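# Hang the low-shelf towel over the rail

## Task

Pick up the towel lying on the low shelf and drape it across the rail so that a substantial portion hangs down on both sides. The rail must remain upright. The robot must not tip over or be left leaning, or the task fails. Finish by releasing the towel and backing the hands away from it.

## Robot and tools

ROBOT. A LinearBot: a base that can drive in any direction, with a column about 1.7 m tall. A carriage rides up and down the column (lift_m) and holds two identical six-joint arms, each ending in a two-finger gripper.

Arm bases sit about 0.57 m + lift_m above the floor. Carriage parts hang about 0.15 m lower than that. A hand can reach 0.78 m from its shoulder but only about 0.38 m below its arm base. The hand is about 0.16 m long and 0.1 m wide (0.14 m open). Fingertips taper to about 0.005 m thick.

Parked joints 1 to 6 are 0, 0.05, 0.05, 1.45, 0, 0. With both arms parked the robot is about 0.85 m wide and 0.65 m long.

Cameras:
- carriage_camera: fixed on the carriage, facing forward and tilted about 20 degrees down.
- left_wrist_camera and right_wrist_camera: each looks out past its own fingertips.

FRAMES. All positions are in metres.
- Base frame: origin on the floor under the base centre; x forward, y left, z up.
- left_hand and right_hand are reported in the base frame. Each is the point midway between that hand's pads.
- quat_wxyz rotates base axes into hand axes. The hand's z runs along the fingers and its y is the opening direction. A hand pointing straight up with joints 1, 5 and 6 at 0 reads (1, 0, 0, 0).
- base_odometry is in the frame the base had at scene start and comes from wheel turns only. Slip counts as travel, and heading can drift a degree or two. Heading is in rad, left positive, -3.142 to 3.142.

TOOL move. Each call carries one action plus an optional "cameras" list. The list takes carriage_camera, left_wrist_camera, right_wrist_camera or all. Leaving it out, null or ["all"] returns every camera; [] returns none.

"base" holds exactly one key. Each is an offset from where the base last measured itself, not a place:
- translate_m: -2 to 2 m, forward positive.
- strafe_m: -2 to 2 m, left positive.
- rotate_rad: -6.3 to 6.3 rad, counter-clockwise (left) positive.

"joints" is a single object keyed by joint name for both arms together. Each value is an absolute target, and any joint can be left out. The done-tolerance follows each range:
- lift_m: 0 to 1 m (±0.004).
- joint1: -2.617 to 3.054 rad (±0.02). Turns the arm about the vertical; 0 forward, positive left.
- joint2: 0 to 3.141 (±0.105). Shoulder: 0 upper arm back and level, 1.57 upright, 3.14 forward and level.
- joint3: 0 to 3.141 (±0.06). Elbow: 0 folded, 3.14 straight.
- joint4: -1.57 to 1.57 (±0.04). Wrist pitch: 0 in line with the forearm; positive lifts the fingertips.
- joint5: -1.57 to 1.57 (±0.025). Wrist yaw: positive swings the fingertips right.
- joint6: -2.094 to 2.094 (±0.02). Roll about the finger axis: positive clockwise seen from the forearm.
- gripper: 0 to 0.093 m (±0.004). This is the pad gap.

The keys are left_joint1_rad ... left_joint6_rad, left_gripper_m, and the same with right_.

"speeds" caps top speed for this action only:
- translate_m and strafe_m: 0.02 to 0.5 m/s.
- rotate_rad: 0.05 to 1.57 rad/s.
- lift_m: 0.08 to 0.25 m/s.
- The highest value is the default.

"min_time_s" (0.1 to 8 s) is a floor on the duration of each arm and gripper motion. It makes hand paths straighter.

Call rules:
- All motions start together.
- An action lasts at most 15 s, and a drive times out at 14 s.
- An unknown key makes the call invalid. An out-of-range value gets it refused.
- After a refusal, or a stop that hits a call, the remaining move/wait/finished_scene calls in that reply are skipped.
- A move with no action just reports state and images.

OTHER TOOLS.
- wait: seconds 0 to 10. Commands nothing new and reports state and images.
- zoom_image: camera plus region [x0, y0, x1, y1] in pixels, (0, 0) at top-left, at most 504x504. Works on that camera's latest image; images are 896x504.
- read_manual: section "licences" only. Returns licence text.
- finished_scene: scene = the current scene's number. Ends the scene irreversibly, so check the towel first.

RESULT LINES.
- "pictures" gives the order of the images. Frames may lag the state slightly.
- "move" reads done, or else the worst status.
- base_status and joint_status values:
  - done: for the base, the wheels turned fully, even with slip.
  - off_target: at rest short of the target and possibly still pushing.
  - contact_stop or time_out: the target is dropped and the position held.
  - not_followed: a safety check withheld arm targets because the arms would come too close. The gripper part still runs, and the robot may keep retrying.
  - limit_stop_at_motor_heat: resend the target.
- on_its_own lists uncommanded behaviour; "held at" there means the target, not the reading.
- motor_effort is the percentage of max, with the bracketed value the peak. Readings carry large error. A lift effort that keeps falling while lowering means a hand is resting on something.
- Joint torques are in N m. Joints 1 to 3 wrap at ±28.
- MOTOR HOT appears at 75 °C. At 100 °C an OVER-TEMPERATURE FAULT drops that arm and its grip for 30 to 60 s or more.
- Gripper readings: a shut gripper reads 0.000 to 0.003. A gripped part reads slightly narrower than it is.

CAUTIONS.
- Reported hand positions can be off, usually too high, especially at long reach. Joints may stop short or overshoot.
- Arms have no contact stop; they keep pressing and spring when freed.
- Never let the arms strike or squeeze each other; a hard press ends the scene.
- To untangle withheld arms, first send one arm its current six readings with joint1 swung away from the other, then the other arm in a later call.
- Tipping risk rises with a high carriage, outstretched or loaded arms, pushing, and sudden stops. Only the pictures show a lean.
- If a drive is stopped by contact, back off about 0.2 m the way you came.
- Do not reverse under a table edge.
- Park arms when not working, since outstretched arms heat up, even while you think.
- Do not drop the towel, release it while moving, slam it, or shove the rail.
- Time passes while you deliberate, with the last command held.

Each tool is called as name(argument=value, ...), one argument or row to a line, values as JSON.

## Session

move(
)

Scene clock: 0.00 s.
Joint torques (N m): no reading
base_odometry: x=+0.000 y=+0.000 heading=+0.000
base_status: not commanded
joint_positions: lift_m=+0.300 left_joint1_rad=-0.008 left_joint2_rad=+0.036 left_joint3_rad=+0.050 left_joint4_rad=+1.462 left_joint5_rad=+0.046 left_joint6_rad=+0.033 left_gripper_m=+0.09396 right_joint1_rad=+0.002 right_joint2_rad=+0.046 right_joint3_rad=+0.038 right_joint4_rad=+1.455 right_joint5_rad=-0.001 right_joint6_rad=+0.034 right_gripper_m=+0.09396
joint_status: not commanded
motor_effort: lift_m=+23 drive_wheels=+1
left_hand: x=+0.2444 y=+0.2948 z=+1.3221 quat_wxyz=(+0.999, +0.024, +0.047, +0.011) (m; base frame)
right_hand: x=+0.2528 y=-0.3027 z=+1.3189 quat_wxyz=(+0.998, +0.001, +0.061, +0.018) (m; base frame)
pictures: carriage_camera, left_wrist_camera, right_wrist_camera

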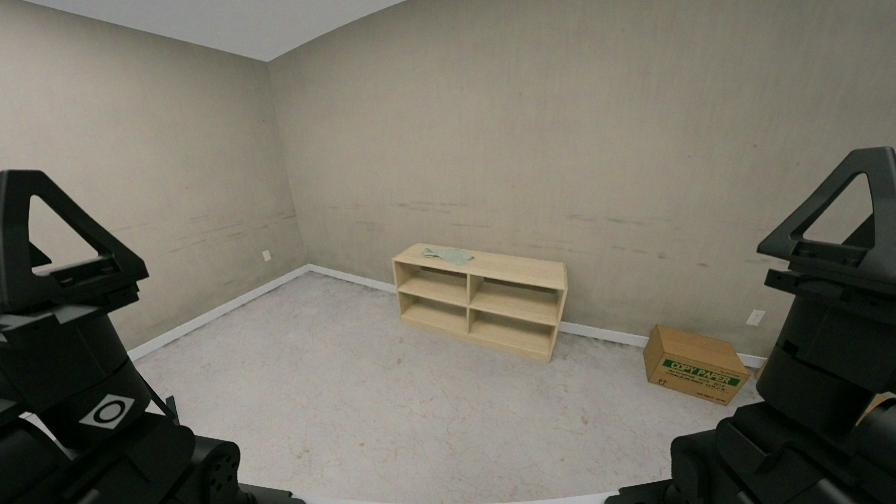

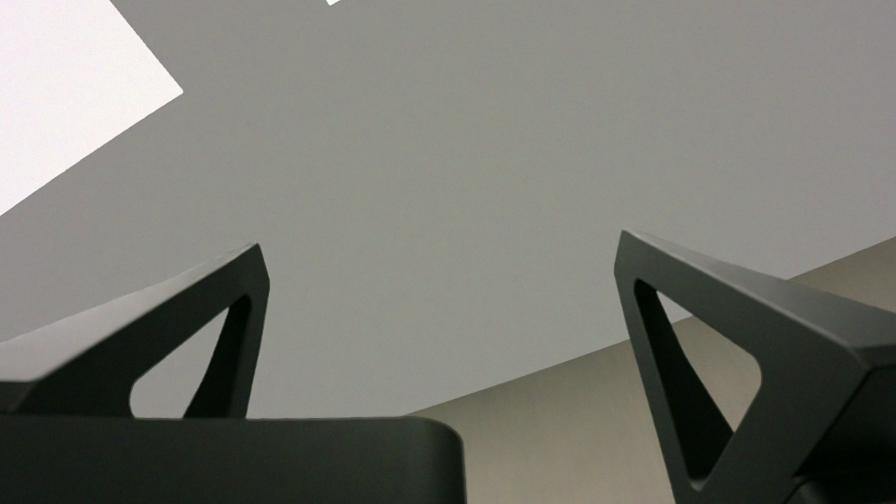

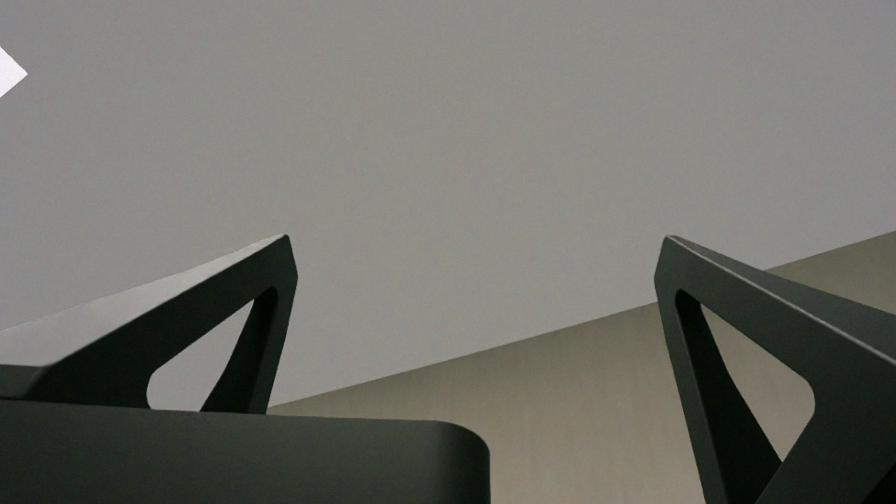

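zoom_image(
  camera="carriage_camera",
  region=[370, 220, 600, 370],
)

move(
  base={"rotate_rad": 1.57},
  cameras=["carriage_camera"],
)

Scaled by 2.191 from the camera's 896x504 image, which has a finer 1280x720 frame.

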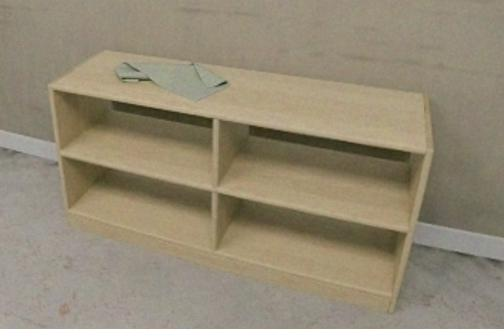

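Scene clock: 5.57 s.
Joint torques (N m): left_arm=[-0.38 3.9 5.7 -0.24 0 -0.1] | right_arm=[-0.23 3.84 5.97 -0.17 0.07 0.08]
move: done
base_odometry: x=+0.000 y=+0.000 heading=+1.569
base_status: done
joint_positions: lift_m=+0.300 left_joint1_rad=-0.008 left_joint2_rad=+0.036 left_joint3_rad=+0.050 left_joint4_rad=+1.462 left_joint5_rad=+0.046 left_joint6_rad=+0.033 left_gripper_m=+0.09397 right_joint1_rad=+0.002 right_joint2_rad=+0.046 right_joint3_rad=+0.038 right_joint4_rad=+1.455 right_joint5_rad=-0.001 right_joint6_rad=+0.034 right_gripper_m=+0.09397
joint_status: not commanded
motor_effort: lift_m=+22(23) drive_wheels=+7(14)
left_hand: x=+0.2444 y=+0.2948 z=+1.3221 quat_wxyz=(+0.999, +0.024, +0.047, +0.011) (m; base frame)
right_hand: x=+0.2528 y=-0.3027 z=+1.3189 quat_wxyz=(+0.998, +0.001, +0.061, +0.018) (m; base frame)
pictures: carriage_camera

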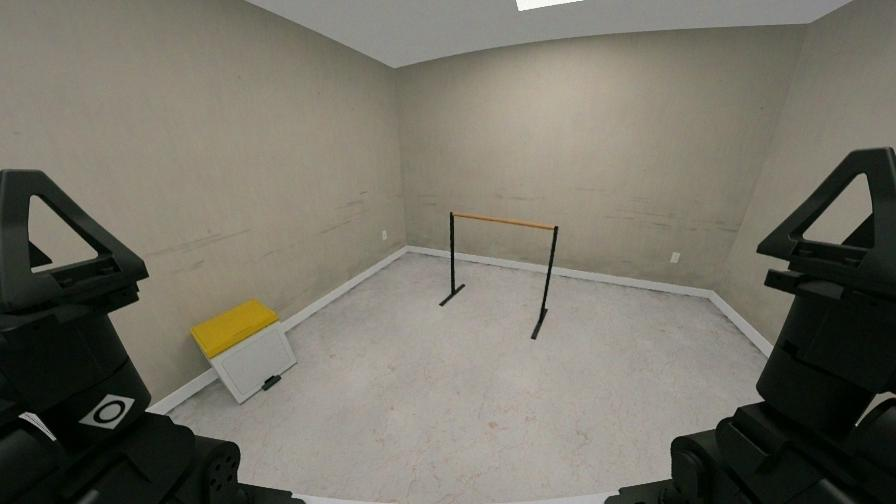

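move(
  base={"rotate_rad": -2.043},
  cameras=[],
)

move(
  base={"strafe_m": 0.84},
  cameras=[],
)

move(
  base={"translate_m": 0.62},
  cameras=["carriage_camera"],
)

Scene clock: 43.60 s.
Joint torques (N m): left_arm=[-0.31 3.82 5.72 -0.23 0.01 -0.08] | right_arm=[-0.23 3.77 6.01 -0.16 0.06 0.07]
move: done
base_odometry: x=+0.000 y=+0.000 heading=-0.473
base_status: done
joint_positions: lift_m=+0.300 left_joint1_rad=-0.008 left_joint2_rad=+0.036 left_joint3_rad=+0.050 left_joint4_rad=+1.461 left_joint5_rad=+0.046 left_joint6_rad=+0.033 left_gripper_m=+0.09398 right_joint1_rad=+0.002 right_joint2_rad=+0.046 right_joint3_rad=+0.038 right_joint4_rad=+1.454 right_joint5_rad=-0.001 right_joint6_rad=+0.034 right_gripper_m=+0.09398
joint_status: not commanded
motor_effort: lift_m=+23(23) drive_wheels=+6(16)
left_hand: x=+0.2445 y=+0.2948 z=+1.3221 quat_wxyz=(+0.999, +0.024, +0.047, +0.011) (m; base frame)
right_hand: x=+0.2531 y=-0.3027 z=+1.3189 quat_wxyz=(+0.998, +0.001, +0.062, +0.018) (m; base frame)
pictures: none
No camera images: "cameras" was empty.

Scene clock: 47.57 s.
Joint torques (N m): left_arm=[-0.31 3.88 5.64 -0.22 0.01 -0.08] | right_arm=[-0.24 3.81 6.01 -0.19 0.09 0.04]
move: done
base_odometry: x=+0.384 y=+0.747 heading=-0.474
base_status: done
joint_positions: lift_m=+0.300 left_joint1_rad=-0.009 left_joint2_rad=+0.036 left_joint3_rad=+0.050 left_joint4_rad=+1.461 left_joint5_rad=+0.046 left_joint6_rad=+0.033 left_gripper_m=+0.09398 right_joint1_rad=+0.002 right_joint2_rad=+0.046 right_joint3_rad=+0.038 right_joint4_rad=+1.454 right_joint5_rad=-0.001 right_joint6_rad=+0.034 right_gripper_m=+0.09398
joint_status: not commanded
motor_effort: lift_m=+23(23) drive_wheels=-7(18)
left_hand: x=+0.2445 y=+0.2948 z=+1.3221 quat_wxyz=(+0.999, +0.024, +0.047, +0.011) (m; base frame)
right_hand: x=+0.2531 y=-0.3026 z=+1.3189 quat_wxyz=(+0.998, +0.000, +0.062, +0.018) (m; base frame)
pictures: none
No camera images: "cameras" was empty.

Scene clock: 51.00 s.
Joint torques (N m): left_arm=[-0.31 3.86 5.65 -0.22 0.01 -0.07] | right_arm=[-0.23 3.78 5.97 -0.17 0.09 0.07]
move: done
base_odometry: x=+0.936 y=+0.465 heading=-0.474
base_status: done
joint_positions: lift_m=+0.300 left_joint1_rad=-0.009 left_joint2_rad=+0.036 left_joint3_rad=+0.050 left_joint4_rad=+1.461 left_joint5_rad=+0.046 left_joint6_rad=+0.033 left_gripper_m=+0.09398 right_joint1_rad=+0.002 right_joint2_rad=+0.046 right_joint3_rad=+0.038 right_joint4_rad=+1.455 right_joint5_rad=-0.001 right_joint6_rad=+0.034 right_gripper_m=+0.09398
joint_status: not commanded
motor_effort: lift_m=+23(23) drive_wheels=-4(12)
left_hand: x=+0.2446 y=+0.2948 z=+1.3220 quat_wxyz=(+0.999, +0.024, +0.047, +0.011) (m; base frame)
right_hand: x=+0.2530 y=-0.3026 z=+1.3189 quat_wxyz=(+0.998, +0.000, +0.062, +0.018) (m; base frame)
pictures: carriage_camera

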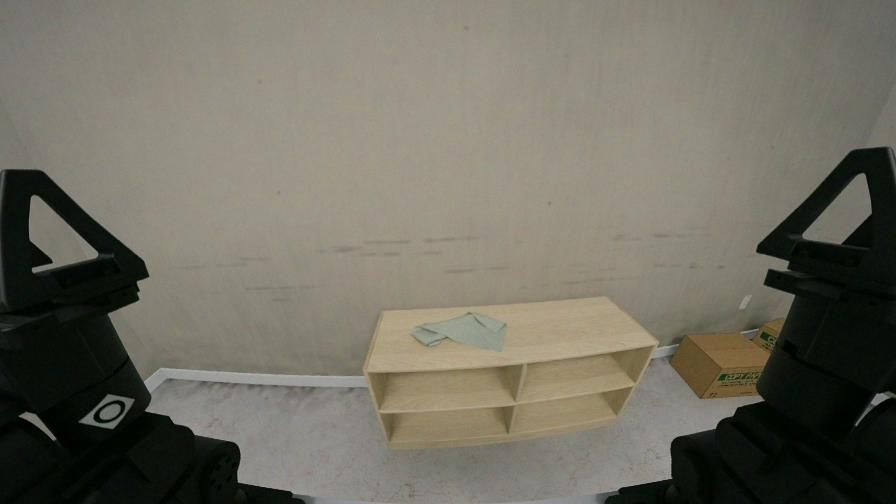

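zoom_image(
  camera="carriage_camera",
  region=[390, 290, 530, 370],
)

Scaled by 3.600 from the camera's 896x504 image, which has a finer 1280x720 frame.

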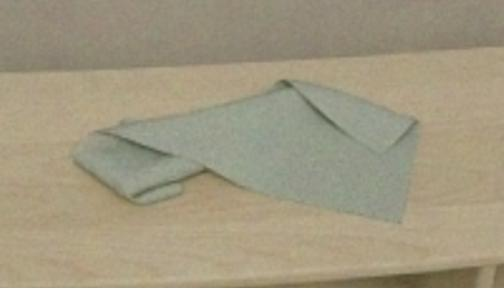

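move(
  base={"rotate_rad": 0.04},
  cameras=[],
)

move(
  base={"translate_m": 0.27},
  speeds={"translate_m": 0.25},
  cameras=["carriage_camera"],
)

zoom_image(
  camera="carriage_camera",
  region=[380, 330, 580, 460],
)

Scene clock: 95.57 s.
Joint torques (N m): left_arm=[-0.28 3.92 5.6 -0.2 0 -0.1] | right_arm=[-0.25 3.89 6.02 -0.15 0.08 0.07]
move: done
base_odometry: x=+0.936 y=+0.465 heading=-0.434
base_status: done
joint_positions: lift_m=+0.300 left_joint1_rad=-0.009 left_joint2_rad=+0.036 left_joint3_rad=+0.050 left_joint4_rad=+1.461 left_joint5_rad=+0.046 left_joint6_rad=+0.033 left_gripper_m=+0.09398 right_joint1_rad=+0.002 right_joint2_rad=+0.046 right_joint3_rad=+0.038 right_joint4_rad=+1.455 right_joint5_rad=-0.001 right_joint6_rad=+0.034 right_gripper_m=+0.09398
joint_status: not commanded
motor_effort: lift_m=+23(23) drive_wheels=-6(8)
left_hand: x=+0.2446 y=+0.2948 z=+1.3220 quat_wxyz=(+0.999, +0.024, +0.047, +0.011) (m; base frame)
right_hand: x=+0.2530 y=-0.3026 z=+1.3189 quat_wxyz=(+0.998, +0.000, +0.062, +0.018) (m; base frame)
pictures: none
No camera images: "cameras" was empty.

Scene clock: 97.93 s.
Joint torques (N m): left_arm=[-0.29 3.82 5.63 -0.24 0.01 -0.08] | right_arm=[-0.18 3.73 5.98 -0.22 0.07 0.08]
move: done
base_odometry: x=+1.181 y=+0.351 heading=-0.433
base_status: done
joint_positions: lift_m=+0.300 left_joint1_rad=-0.009 left_joint2_rad=+0.036 left_joint3_rad=+0.050 left_joint4_rad=+1.461 left_joint5_rad=+0.046 left_joint6_rad=+0.033 left_gripper_m=+0.09398 right_joint1_rad=+0.002 right_joint2_rad=+0.046 right_joint3_rad=+0.038 right_joint4_rad=+1.456 right_joint5_rad=-0.001 right_joint6_rad=+0.034 right_gripper_m=+0.09398
joint_status: not commanded
motor_effort: lift_m=+23(23) drive_wheels=-7(17)
left_hand: x=+0.2446 y=+0.2948 z=+1.3220 quat_wxyz=(+0.999, +0.024, +0.047, +0.011) (m; base frame)
right_hand: x=+0.2527 y=-0.3026 z=+1.3189 quat_wxyz=(+0.998, +0.000, +0.061, +0.018) (m; base frame)
pictures: carriage_camera

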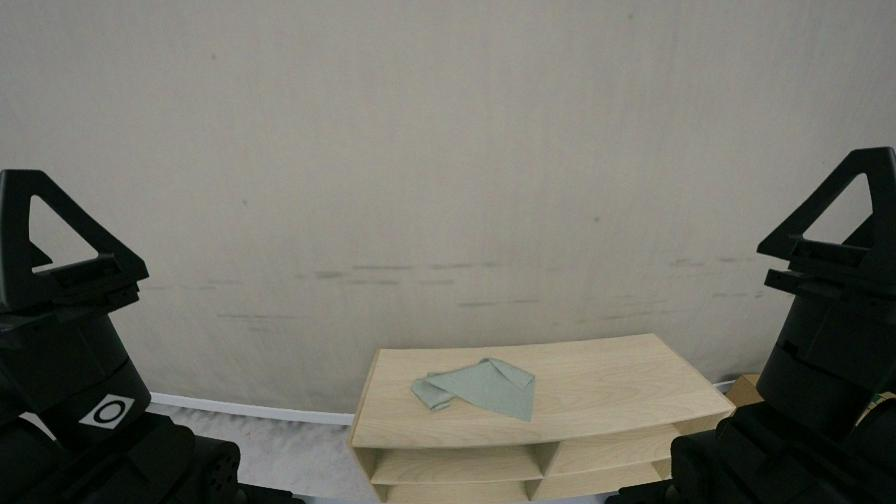

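Scaled by 2.520 from the camera's 896x504 image, which has a finer 1280x720 frame.

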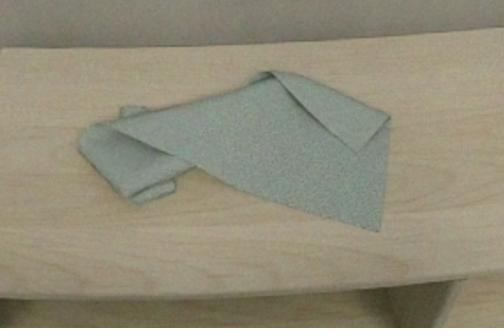

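move(
  joints={"right_joint1_rad": 0.095, "right_joint2_rad": 2.446, "right_joint3_rad": 1.421, "right_joint4_rad": -0.546, "right_joint5_rad": 0, "right_joint6_rad": -1.1, "right_gripper_m": 0.06},
  min_time_s=2.5,
  cameras=["carriage_camera", "right_wrist_camera"],
)

Scene clock: 127.33 s.
Joint torques (N m): left_arm=[-0.23 3.85 5.72 -0.23 -0.01 -0.09] | right_arm=[0.47 -11.1 6.11 0.09 0.01 -0.15]
move: done
base_odometry: x=+1.181 y=+0.351 heading=-0.433
base_status: not commanded
joint_positions: lift_m=+0.300 left_joint1_rad=-0.009 left_joint2_rad=+0.036 left_joint3_rad=+0.050 left_joint4_rad=+1.461 left_joint5_rad=+0.046 left_joint6_rad=+0.033 left_gripper_m=+0.09398 right_joint1_rad=+0.088 right_joint2_rad=+2.423 right_joint3_rad=+1.405 right_joint4_rad=-0.528 right_joint5_rad=-0.001 right_joint6_rad=-1.085 right_gripper_m=+0.06013
joint_status: all done
motor_effort: lift_m=+23(23) drive_wheels=-6(7)
left_hand: x=+0.2446 y=+0.2948 z=+1.3220 quat_wxyz=(+0.999, +0.024, +0.047, +0.011) (m; base frame)
right_hand: x=+0.6237 y=-0.2672 z=+0.7556 quat_wxyz=(+0.011, -0.553, +0.833, -0.005) (m; base frame)
pictures: carriage_camera, right_wrist_camera
camera_calibration:
right_wrist_camera: T_world_to_cam=[[0.912786, -0.406643, -0.038259, -0.639604], [-0.316229, -0.762891, 0.563912, -0.420665], [-0.258498, -0.502632, -0.824949, 0.776887], [0, 0, 0, 1]] pos_world=[0.651618, -0.190524, 0.853639]

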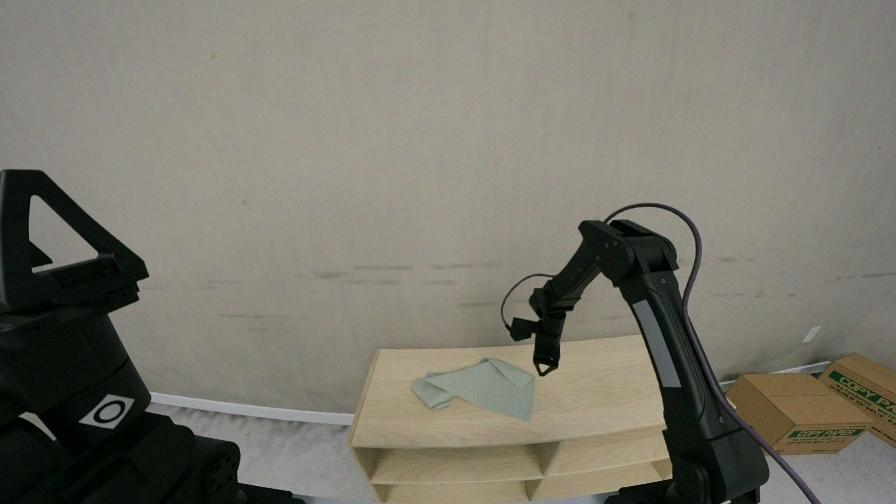

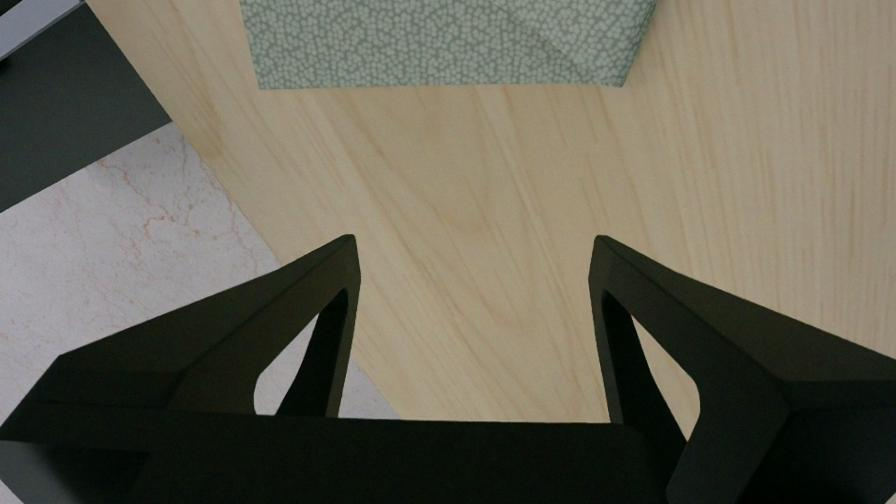

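move(
  joints={"right_joint1_rad": 0.152, "right_joint6_rad": -1.045, "lift_m": 0.19},
  cameras=["carriage_camera", "right_wrist_camera"],
)

Scene clock: 141.80 s.
Joint torques (N m): left_arm=[-0.28 3.9 5.74 -0.2 -0.01 -0.08] | right_arm=[-0.57 -11.97 5.38 0.14 0 0.21]
move: done
base_odometry: x=+1.181 y=+0.351 heading=-0.433
base_status: not commanded
joint_positions: lift_m=+0.190 left_joint1_rad=-0.009 left_joint2_rad=+0.036 left_joint3_rad=+0.050 left_joint4_rad=+1.461 left_joint5_rad=+0.046 left_joint6_rad=+0.033 left_gripper_m=+0.09398 right_joint1_rad=+0.156 right_joint2_rad=+2.433 right_joint3_rad=+1.413 right_joint4_rad=-0.536 right_joint5_rad=-0.001 right_joint6_rad=-1.059 right_gripper_m=+0.06013
joint_status: all done
motor_effort: lift_m=+20(21) drive_wheels=-6(7)
left_hand: x=+0.2446 y=+0.2948 z=+1.2124 quat_wxyz=(+0.999, +0.024, +0.047, +0.011) (m; base frame)
right_hand: x=+0.6192 y=-0.2399 z=+0.6434 quat_wxyz=(+0.007, -0.571, +0.821, -0.003) (m; base frame)
pictures: carriage_camera, right_wrist_camera
camera_calibration:
carriage_camera: T_world_to_cam=[[-0.00554303, -0.999684, -0.0245377, 0.0331116], [-0.377596, 0.0248139, -0.925638, 1.16709], [0.925954, 0.00413448, -0.377614, 0.310762], [0, 0, 0, 1]] pos_world=[0.15312, 0.00285626, 1.19846]
right_wrist_camera: T_world_to_cam=[[0.928476, -0.368386, -0.0471683, -0.623578], [-0.278634, -0.77491, 0.567342, -0.366428], [-0.245552, -0.513621, -0.82213, 0.684503], [0, 0, 0, 1]] pos_world=[0.644958, -0.162092, 0.741227]

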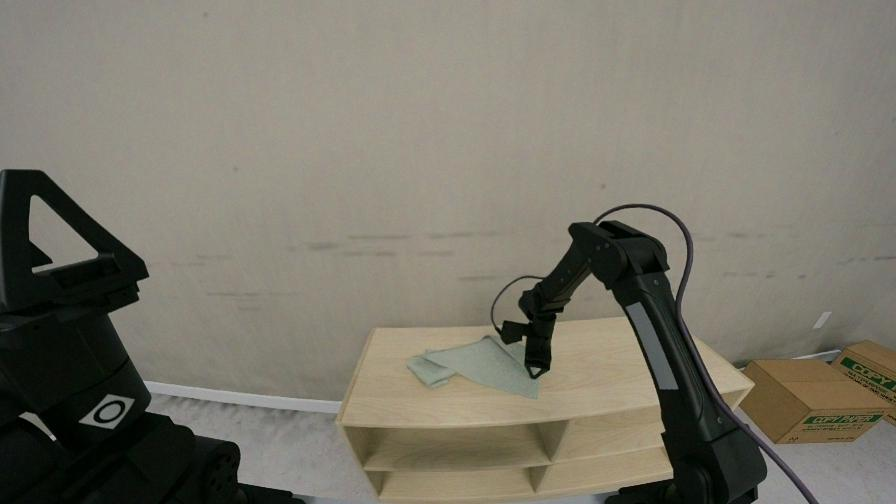

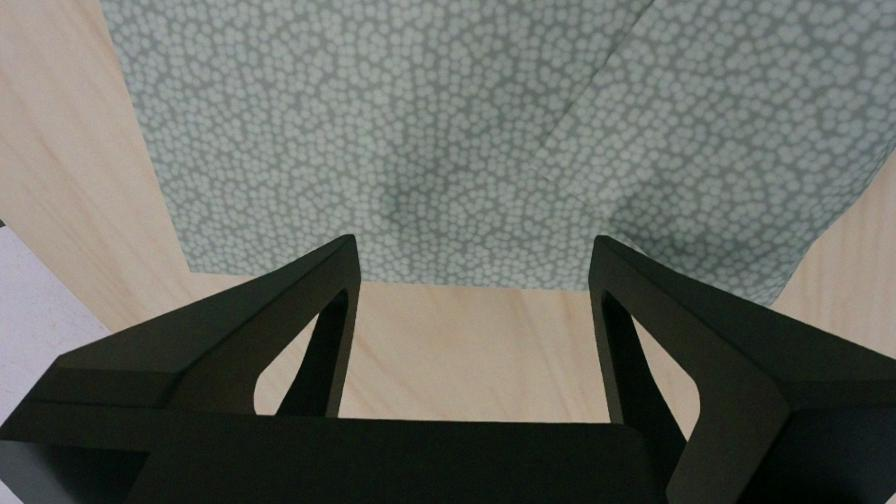

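move(
  joints={"right_joint1_rad": 0.11, "right_joint6_rad": -1.1, "lift_m": 0.15},
  speeds={"lift_m": 0.1},
  cameras=["right_wrist_camera"],
)

Scene clock: 151.67 s.
Joint torques (N m): left_arm=[-0.28 3.89 5.68 -0.21 0 -0.07] | right_arm=[-1.99 -6.93 3.82 0.95 0.19 -0.11]
move: done
base_odometry: x=+1.181 y=+0.351 heading=-0.433
base_status: not commanded
joint_positions: lift_m=+0.151 left_joint1_rad=-0.009 left_joint2_rad=+0.036 left_joint3_rad=+0.050 left_joint4_rad=+1.461 left_joint5_rad=+0.046 left_joint6_rad=+0.033 left_gripper_m=+0.09398 right_joint1_rad=+0.128 right_joint2_rad=+2.376 right_joint3_rad=+1.435 right_joint4_rad=-0.607 right_joint5_rad=-0.017 right_joint6_rad=-1.085 right_gripper_m=+0.06009
joint_status: all done
motor_effort: lift_m=+17(18) drive_wheels=+8(8)
left_hand: x=+0.2446 y=+0.2948 z=+1.1727 quat_wxyz=(+0.999, +0.024, +0.047, +0.011) (m; base frame)
right_hand: x=+0.6260 y=-0.2480 z=+0.6297 quat_wxyz=(+0.014, -0.570, +0.822, +0.002) (m; base frame)
pictures: right_wrist_camera
camera_calibration:
right_wrist_camera: T_world_to_cam=[[0.928189, -0.369113, -0.0471301, -0.633561], [-0.283499, -0.783502, 0.55295, -0.352971], [-0.241028, -0.499881, -0.831881, 0.677401], [0, 0, 0, 1]] pos_world=[0.65127, -0.171789, 0.728832]

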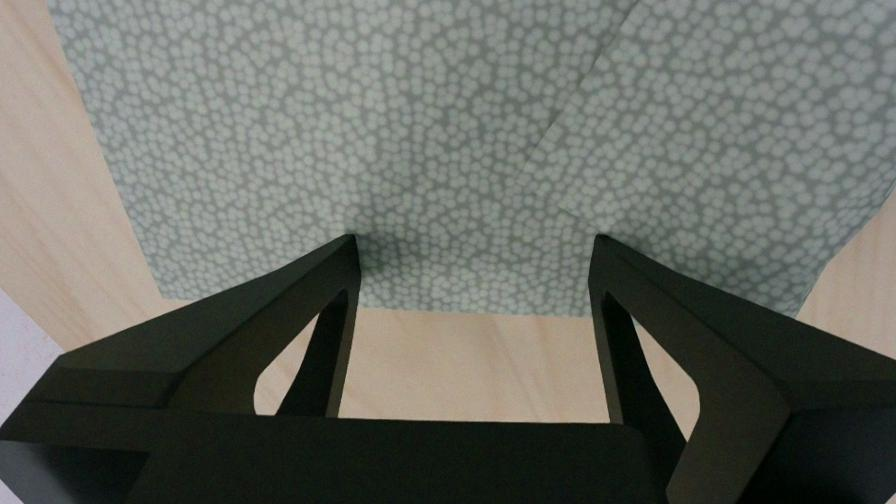

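move(
  joints={"lift_m": 0.163},
  cameras=[],
)

move(
  joints={"right_gripper_m": 0.0},
  min_time_s=1.5,
  cameras=["right_wrist_camera"],
)

Scene clock: 159.97 s.
Joint torques (N m): left_arm=[-0.31 3.86 5.68 -0.19 -0.01 -0.08] | right_arm=[-1.69 -9.01 3.64 0.61 0.18 -0.06]
move: done
base_odometry: x=+1.181 y=+0.351 heading=-0.433
base_status: not commanded
joint_positions: lift_m=+0.163 left_joint1_rad=-0.009 left_joint2_rad=+0.036 left_joint3_rad=+0.050 left_joint4_rad=+1.461 left_joint5_rad=+0.046 left_joint6_rad=+0.033 left_gripper_m=+0.09398 right_joint1_rad=+0.125 right_joint2_rad=+2.402 right_joint3_rad=+1.435 right_joint4_rad=-0.581 right_joint5_rad=-0.017 right_joint6_rad=-1.089 right_gripper_m=+0.06009
joint_status: all done
motor_effort: lift_m=+24(28) drive_wheels=+7(8)
left_hand: x=+0.2446 y=+0.2948 z=+1.1849 quat_wxyz=(+0.999, +0.024, +0.047, +0.011) (m; base frame)
right_hand: x=+0.6266 y=-0.2492 z=+0.6320 quat_wxyz=(+0.014, -0.570, +0.821, +0.002) (m; base frame)
pictures: none
No camera images: "cameras" was empty.

Scene clock: 161.77 s.
Joint torques (N m): left_arm=[-0.27 3.81 5.7 -0.21 -0.01 -0.09] | right_arm=[-0.95 -9.43 3.75 0.46 0.15 -0.07]
move: done
base_odometry: x=+1.181 y=+0.351 heading=-0.433
base_status: not commanded
joint_positions: lift_m=+0.163 left_joint1_rad=-0.009 left_joint2_rad=+0.036 left_joint3_rad=+0.050 left_joint4_rad=+1.461 left_joint5_rad=+0.046 left_joint6_rad=+0.033 left_gripper_m=+0.09398 right_joint1_rad=+0.118 right_joint2_rad=+2.402 right_joint3_rad=+1.435 right_joint4_rad=-0.557 right_joint5_rad=-0.013 right_joint6_rad=-1.089 right_gripper_m=+0.00256
joint_status: all done
motor_effort: lift_m=+24(24) drive_wheels=+7(7)
left_hand: x=+0.2446 y=+0.2948 z=+1.1849 quat_wxyz=(+0.999, +0.024, +0.047, +0.011) (m; base frame)
right_hand: x=+0.6329 y=-0.2518 z=+0.6321 quat_wxyz=(+0.024, -0.568, +0.823, -0.005) (m; base frame)
pictures: right_wrist_camera
camera_calibration:
right_wrist_camera: T_world_to_cam=[[0.926902, -0.374554, -0.0236827, -0.656627], [-0.301666, -0.781096, 0.546706, -0.339354], [-0.223269, -0.499599, -0.83699, 0.671173], [0, 0, 0, 1]] pos_world=[0.65611, -0.175693, 0.731741]

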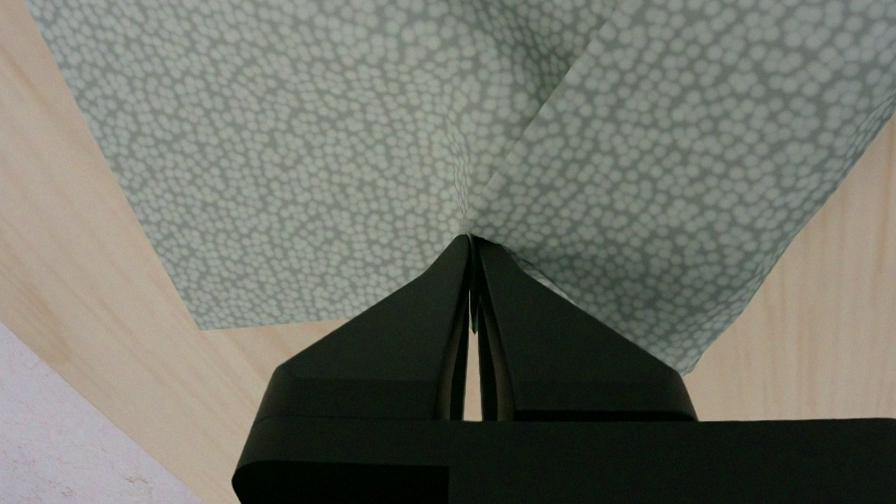

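move(
  joints={"lift_m": 0.35},
  speeds={"lift_m": 0.12},
  cameras=["carriage_camera", "right_wrist_camera"],
)

Scene clock: 166.07 s.
Joint torques (N m): left_arm=[-0.23 3.88 5.7 -0.22 0.01 -0.08] | right_arm=[-0.96 -11.29 4.26 0.33 0.1 -0.05]
move: done
base_odometry: x=+1.181 y=+0.351 heading=-0.433
base_status: not commanded
joint_positions: lift_m=+0.350 left_joint1_rad=-0.009 left_joint2_rad=+0.036 left_joint3_rad=+0.050 left_joint4_rad=+1.461 left_joint5_rad=+0.046 left_joint6_rad=+0.033 left_gripper_m=+0.09398 right_joint1_rad=+0.118 right_joint2_rad=+2.424 right_joint3_rad=+1.428 right_joint4_rad=-0.551 right_joint5_rad=-0.010 right_joint6_rad=-1.089 right_gripper_m=+0.00249
joint_status: all done
motor_effort: lift_m=+25(29) drive_wheels=+7(7)
left_hand: x=+0.2446 y=+0.2948 z=+1.3718 quat_wxyz=(+0.999, +0.024, +0.047, +0.011) (m; base frame)
right_hand: x=+0.6262 y=-0.2531 z=+0.8092 quat_wxyz=(+0.013, -0.568, +0.823, -0.001) (m; base frame)
pictures: carriage_camera, right_wrist_camera
camera_calibration:
carriage_camera: T_world_to_cam=[[-0.00554303, -0.999684, -0.0245377, 0.0370253], [-0.377596, 0.0248139, -0.925638, 1.31473], [0.925954, 0.00413448, -0.377614, 0.370991], [0, 0, 0, 1]] pos_world=[0.15312, 0.00285626, 1.35796]
right_wrist_camera: T_world_to_cam=[[0.926116, -0.374866, -0.0422462, -0.631325], [-0.289432, -0.777907, 0.557755, -0.454973], [-0.241947, -0.504318, -0.82893, 0.821297], [0, 0, 0, 1]] pos_world=[0.651706, -0.176394, 0.90789]

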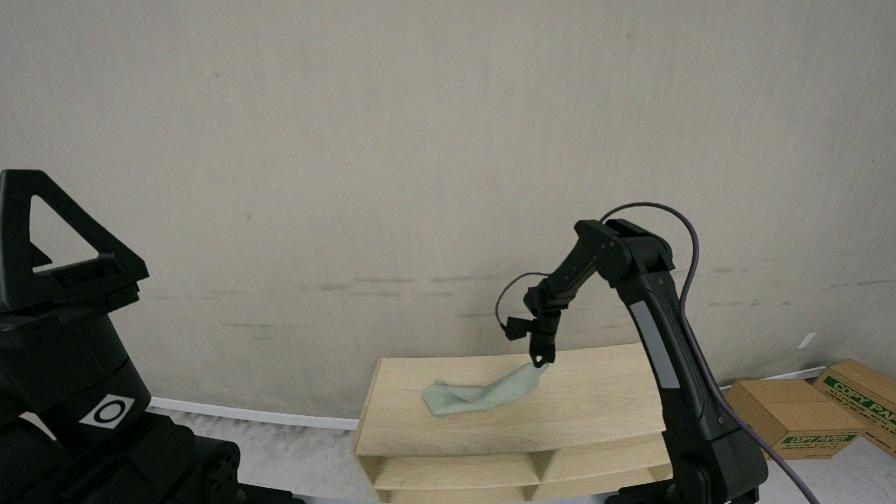

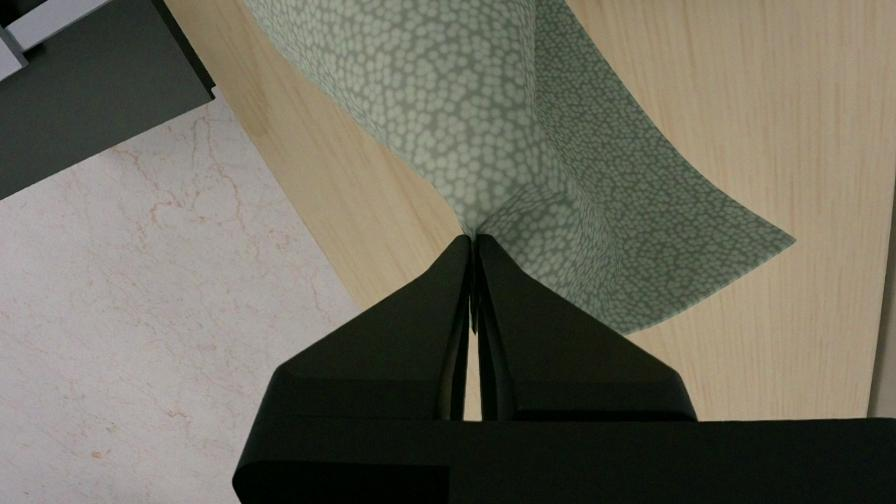

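move(
  joints={"lift_m": 0.75},
  speeds={"lift_m": 0.2},
  cameras=["carriage_camera", "right_wrist_camera"],
)

zoom_image(
  camera="carriage_camera",
  region=[400, 320, 620, 490],
)

Scene clock: 171.50 s.
Joint torques (N m): left_arm=[-0.28 3.92 5.71 -0.21 0.01 -0.1] | right_arm=[-1.05 -12.22 4.31 0.28 0.1 -0.04]
move: done
base_odometry: x=+1.181 y=+0.351 heading=-0.433
base_status: not commanded
joint_positions: lift_m=+0.750 left_joint1_rad=-0.009 left_joint2_rad=+0.036 left_joint3_rad=+0.050 left_joint4_rad=+1.461 left_joint5_rad=+0.046 left_joint6_rad=+0.033 left_gripper_m=+0.09398 right_joint1_rad=+0.118 right_joint2_rad=+2.434 right_joint3_rad=+1.425 right_joint4_rad=-0.549 right_joint5_rad=-0.009 right_joint6_rad=-1.089 right_gripper_m=+0.00248
joint_status: all done
motor_effort: lift_m=+24(30) drive_wheels=+7(7)
left_hand: x=+0.2446 y=+0.2948 z=+1.7719 quat_wxyz=(+0.999, +0.024, +0.047, +0.011) (m; base frame)
right_hand: x=+0.6231 y=-0.2537 z=+1.2050 quat_wxyz=(+0.008, -0.568, +0.823, +0.001) (m; base frame)
pictures: carriage_camera, right_wrist_camera
camera_calibration:
carriage_camera: T_world_to_cam=[[-0.00554303, -0.999684, -0.0245377, 0.0468404], [-0.377596, 0.0248139, -0.925638, 1.68498], [0.925954, 0.00413448, -0.377614, 0.522036], [0, 0, 0, 1]] pos_world=[0.15312, 0.00285626, 1.75796]
right_wrist_camera: T_world_to_cam=[[0.925589, -0.375021, -0.0514211, -0.600558], [-0.283366, -0.776537, 0.562756, -0.686578], [-0.250976, -0.50631, -0.825022, 1.14866], [0, 0, 0, 1]] pos_world=[0.649604, -0.176795, 1.30317]

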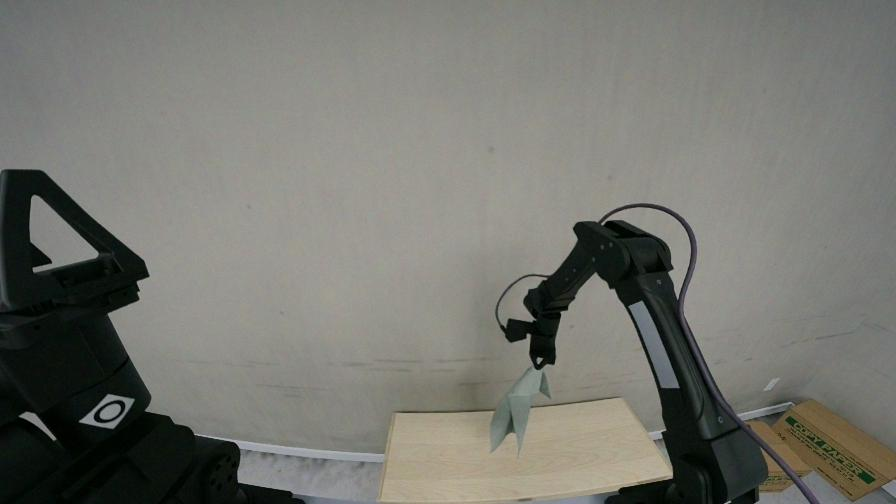

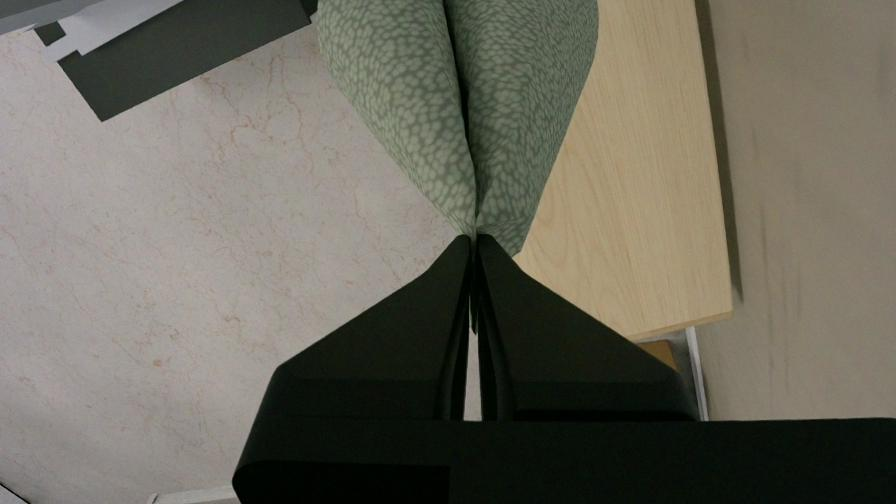

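Scaled by 2.291 from the camera's 896x504 image, which has a finer 1280x720 frame.

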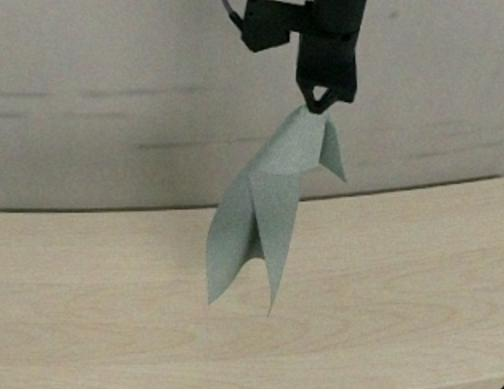

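move(
  base={"translate_m": -0.5},
  joints={"lift_m": 0.95, "right_joint1_rad": 0.12, "right_joint2_rad": 2.33, "right_joint3_rad": 1.92, "right_joint4_rad": -1.164, "right_joint5_rad": 0, "right_joint6_rad": 0.12},
  speeds={"translate_m": 0.2, "lift_m": 0.15},
  min_time_s=3,
  cameras=["carriage_camera", "right_wrist_camera"],
)

Scene clock: 194.27 s.
Joint torques (N m): left_arm=[-0.21 3.82 5.68 -0.21 0 -0.06] | right_arm=[0.28 -18.11 8.17 0.05 0.16 0.22]
move: done
base_odometry: x=+0.727 y=+0.561 heading=-0.432
base_status: done
joint_positions: lift_m=+0.950 left_joint1_rad=-0.009 left_joint2_rad=+0.036 left_joint3_rad=+0.050 left_joint4_rad=+1.460 left_joint5_rad=+0.046 left_joint6_rad=+0.033 left_gripper_m=+0.09398 right_joint1_rad=+0.115 right_joint2_rad=+2.373 right_joint3_rad=+1.897 right_joint4_rad=-1.152 right_joint5_rad=-0.007 right_joint6_rad=+0.106 right_gripper_m=+0.00248
joint_status: all done
motor_effort: lift_m=+25(30) drive_wheels=-6(15)
left_hand: x=+0.2449 y=+0.2948 z=+1.9718 quat_wxyz=(+0.999, +0.024, +0.048, +0.011) (m; base frame)
right_hand: x=+0.6588 y=-0.2510 z=+1.5333 quat_wxyz=(-0.029, -0.004, +1.000, +0.001) (m; base frame)
pictures: carriage_camera, right_wrist_camera
camera_calibration:
carriage_camera: T_world_to_cam=[[-0.00554303, -0.999684, -0.0245377, 0.0517479], [-0.377596, 0.0248139, -0.925638, 1.87011], [0.925954, 0.00413448, -0.377614, 0.597559], [0, 0, 0, 1]] pos_world=[0.15312, 0.00285626, 1.95796]
right_wrist_camera: T_world_to_cam=[[-0.0167937, -0.998127, -0.0588242, -0.13997], [-0.784037, -0.0233641, 0.620274, -0.428353], [-0.620487, 0.056537, -0.782176, 1.74895], [0, 0, 0, 1]] pos_world=[0.747005, -0.248596, 1.62545]

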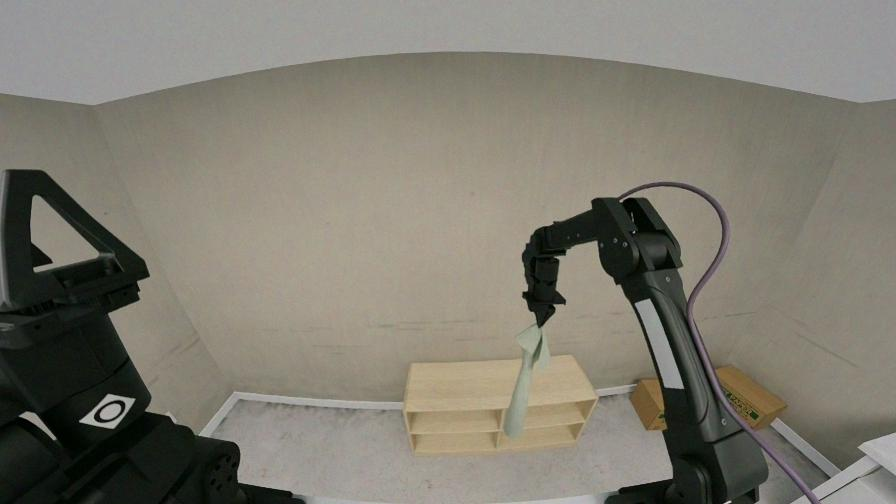

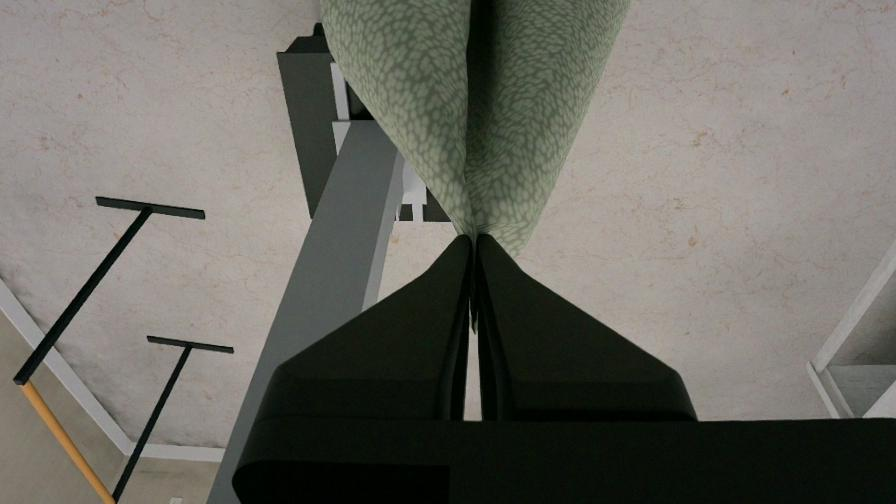

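move(
  base={"rotate_rad": 1.61},
  joints={"lift_m": 1.0},
  speeds={"rotate_rad": 0.6},
  cameras=["carriage_camera"],
)

zoom_image(
  camera="carriage_camera",
  region=[300, 200, 620, 480],
)

Scene clock: 202.00 s.
Joint torques (N m): left_arm=[-0.25 3.86 5.72 -0.2 0 -0.07] | right_arm=[-0.43 -15.91 7.17 0.14 0.21 0.21]
move: done
base_odometry: x=+0.727 y=+0.561 heading=+1.177
base_status: done
joint_positions: lift_m=+1.000 left_joint1_rad=-0.009 left_joint2_rad=+0.036 left_joint3_rad=+0.050 left_joint4_rad=+1.460 left_joint5_rad=+0.046 left_joint6_rad=+0.033 left_gripper_m=+0.09398 right_joint1_rad=+0.122 right_joint2_rad=+2.349 right_joint3_rad=+1.909 right_joint4_rad=-1.157 right_joint5_rad=-0.005 right_joint6_rad=+0.107 right_gripper_m=+0.00248
joint_status: all done
motor_effort: lift_m=+25(30) drive_wheels=+7(13)
left_hand: x=+0.2450 y=+0.2948 z=+2.0218 quat_wxyz=(+0.998, +0.024, +0.048, +0.011) (m; base frame)
right_hand: x=+0.6636 y=-0.2477 z=+1.5964 quat_wxyz=(-0.013, -0.007, +1.000, +0.001) (m; base frame)
pictures: carriage_camera
camera_calibration:
carriage_camera: T_world_to_cam=[[-0.00554303, -0.999684, -0.0245377, 0.0529748], [-0.377596, 0.0248139, -0.925638, 1.91639], [0.925954, 0.00413448, -0.377614, 0.61644], [0, 0, 0, 1]] pos_world=[0.15312, 0.00285626, 2.00796]

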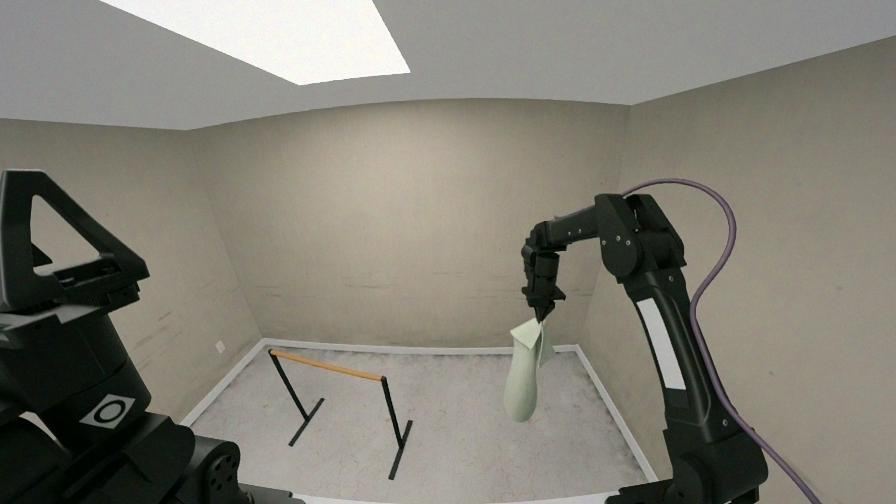

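Scaled by 1.575 from the camera's 896x504 image, which has a finer 1280x720 frame.

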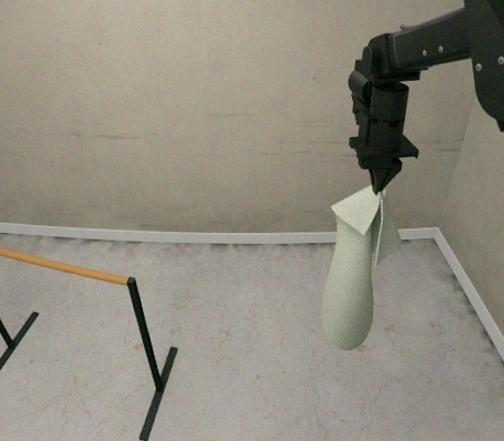

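move(
  base={"rotate_rad": -0.212},
  speeds={"rotate_rad": 0.5},
  cameras=[],
)

move(
  base={"strafe_m": 1.31},
  speeds={"strafe_m": 0.3},
  cameras=["carriage_camera", "right_wrist_camera"],
)

Scene clock: 221.73 s.
Joint torques (N m): left_arm=[-0.29 3.9 5.63 -0.19 -0.02 -0.07] | right_arm=[0.38 -16.02 7.24 0.17 0.13 0.2]
move: done
base_odometry: x=+0.727 y=+0.561 heading=+0.966
base_status: done
joint_positions: lift_m=+1.000 left_joint1_rad=-0.009 left_joint2_rad=+0.036 left_joint3_rad=+0.050 left_joint4_rad=+1.460 left_joint5_rad=+0.046 left_joint6_rad=+0.033 left_gripper_m=+0.09398 right_joint1_rad=+0.114 right_joint2_rad=+2.349 right_joint3_rad=+1.909 right_joint4_rad=-1.157 right_joint5_rad=-0.004 right_joint6_rad=+0.107 right_gripper_m=+0.00248
joint_status: not commanded
motor_effort: lift_m=+25(25) drive_wheels=-7(8)
left_hand: x=+0.2450 y=+0.2948 z=+2.0218 quat_wxyz=(+0.998, +0.024, +0.048, +0.011) (m; base frame)
right_hand: x=+0.6641 y=-0.2515 z=+1.5964 quat_wxyz=(-0.013, -0.003, +1.000, +0.001) (m; base frame)
pictures: none
No camera images: "cameras" was empty.

Scene clock: 227.73 s.
Joint torques (N m): left_arm=[-0.24 3.9 5.7 -0.21 0.01 -0.07] | right_arm=[-0.21 -16.03 7.24 0.16 0.11 0.21]
move: done
base_odometry: x=-0.351 y=+1.304 heading=+0.967
base_status: done
joint_positions: lift_m=+1.000 left_joint1_rad=-0.009 left_joint2_rad=+0.036 left_joint3_rad=+0.050 left_joint4_rad=+1.460 left_joint5_rad=+0.046 left_joint6_rad=+0.033 left_gripper_m=+0.09398 right_joint1_rad=+0.120 right_joint2_rad=+2.349 right_joint3_rad=+1.909 right_joint4_rad=-1.157 right_joint5_rad=-0.002 right_joint6_rad=+0.108 right_gripper_m=+0.00248
joint_status: not commanded
motor_effort: lift_m=+25(25) drive_wheels=-7(18)
left_hand: x=+0.2450 y=+0.2948 z=+2.0218 quat_wxyz=(+0.998, +0.024, +0.048, +0.011) (m; base frame)
right_hand: x=+0.6637 y=-0.2491 z=+1.5964 quat_wxyz=(-0.013, -0.006, +1.000, +0.000) (m; base frame)
pictures: carriage_camera, right_wrist_camera
camera_calibration:
carriage_camera: T_world_to_cam=[[-0.00554303, -0.999684, -0.0245377, 0.0529748], [-0.377596, 0.0248139, -0.925638, 1.91639], [0.925954, 0.00413448, -0.377614, 0.61644], [0, 0, 0, 1]] pos_world=[0.15312, 0.00285626, 2.00796]
right_wrist_camera: T_world_to_cam=[[-0.0113448, -0.998279, -0.0575297, -0.139954], [-0.802972, -0.0251918, 0.595484, -0.412004], [-0.595908, 0.0529505, -0.801305, 1.8146], [0, 0, 0, 1]] pos_world=[0.748916, -0.246175, 1.69133]

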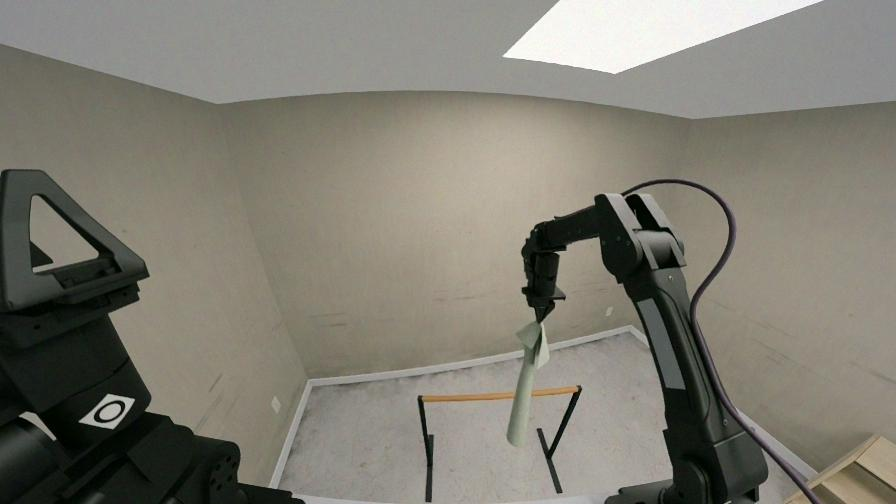

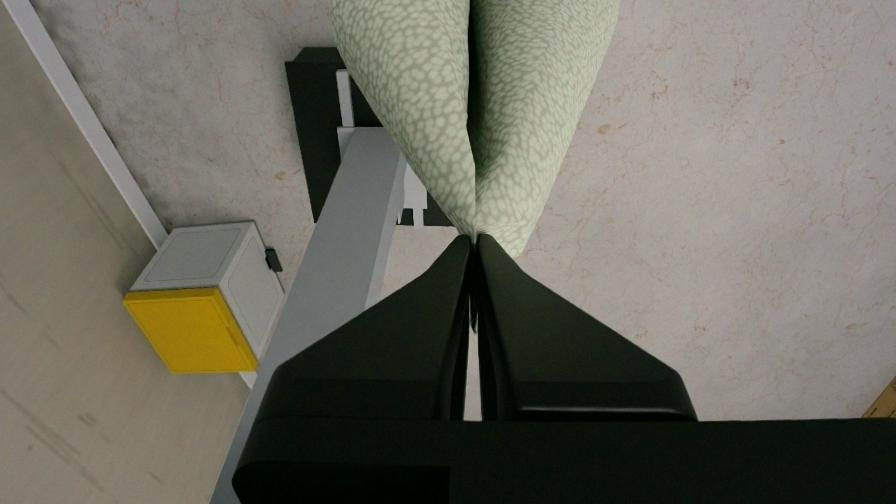

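zoom_image(
  camera="carriage_camera",
  region=[380, 300, 640, 504],
)

Scaled by 1.938 from the camera's 896x504 image, which has a finer 1280x720 frame.

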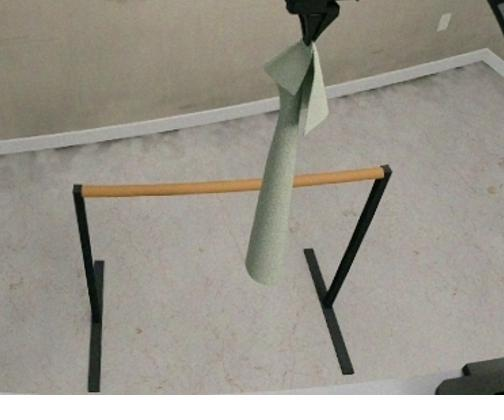

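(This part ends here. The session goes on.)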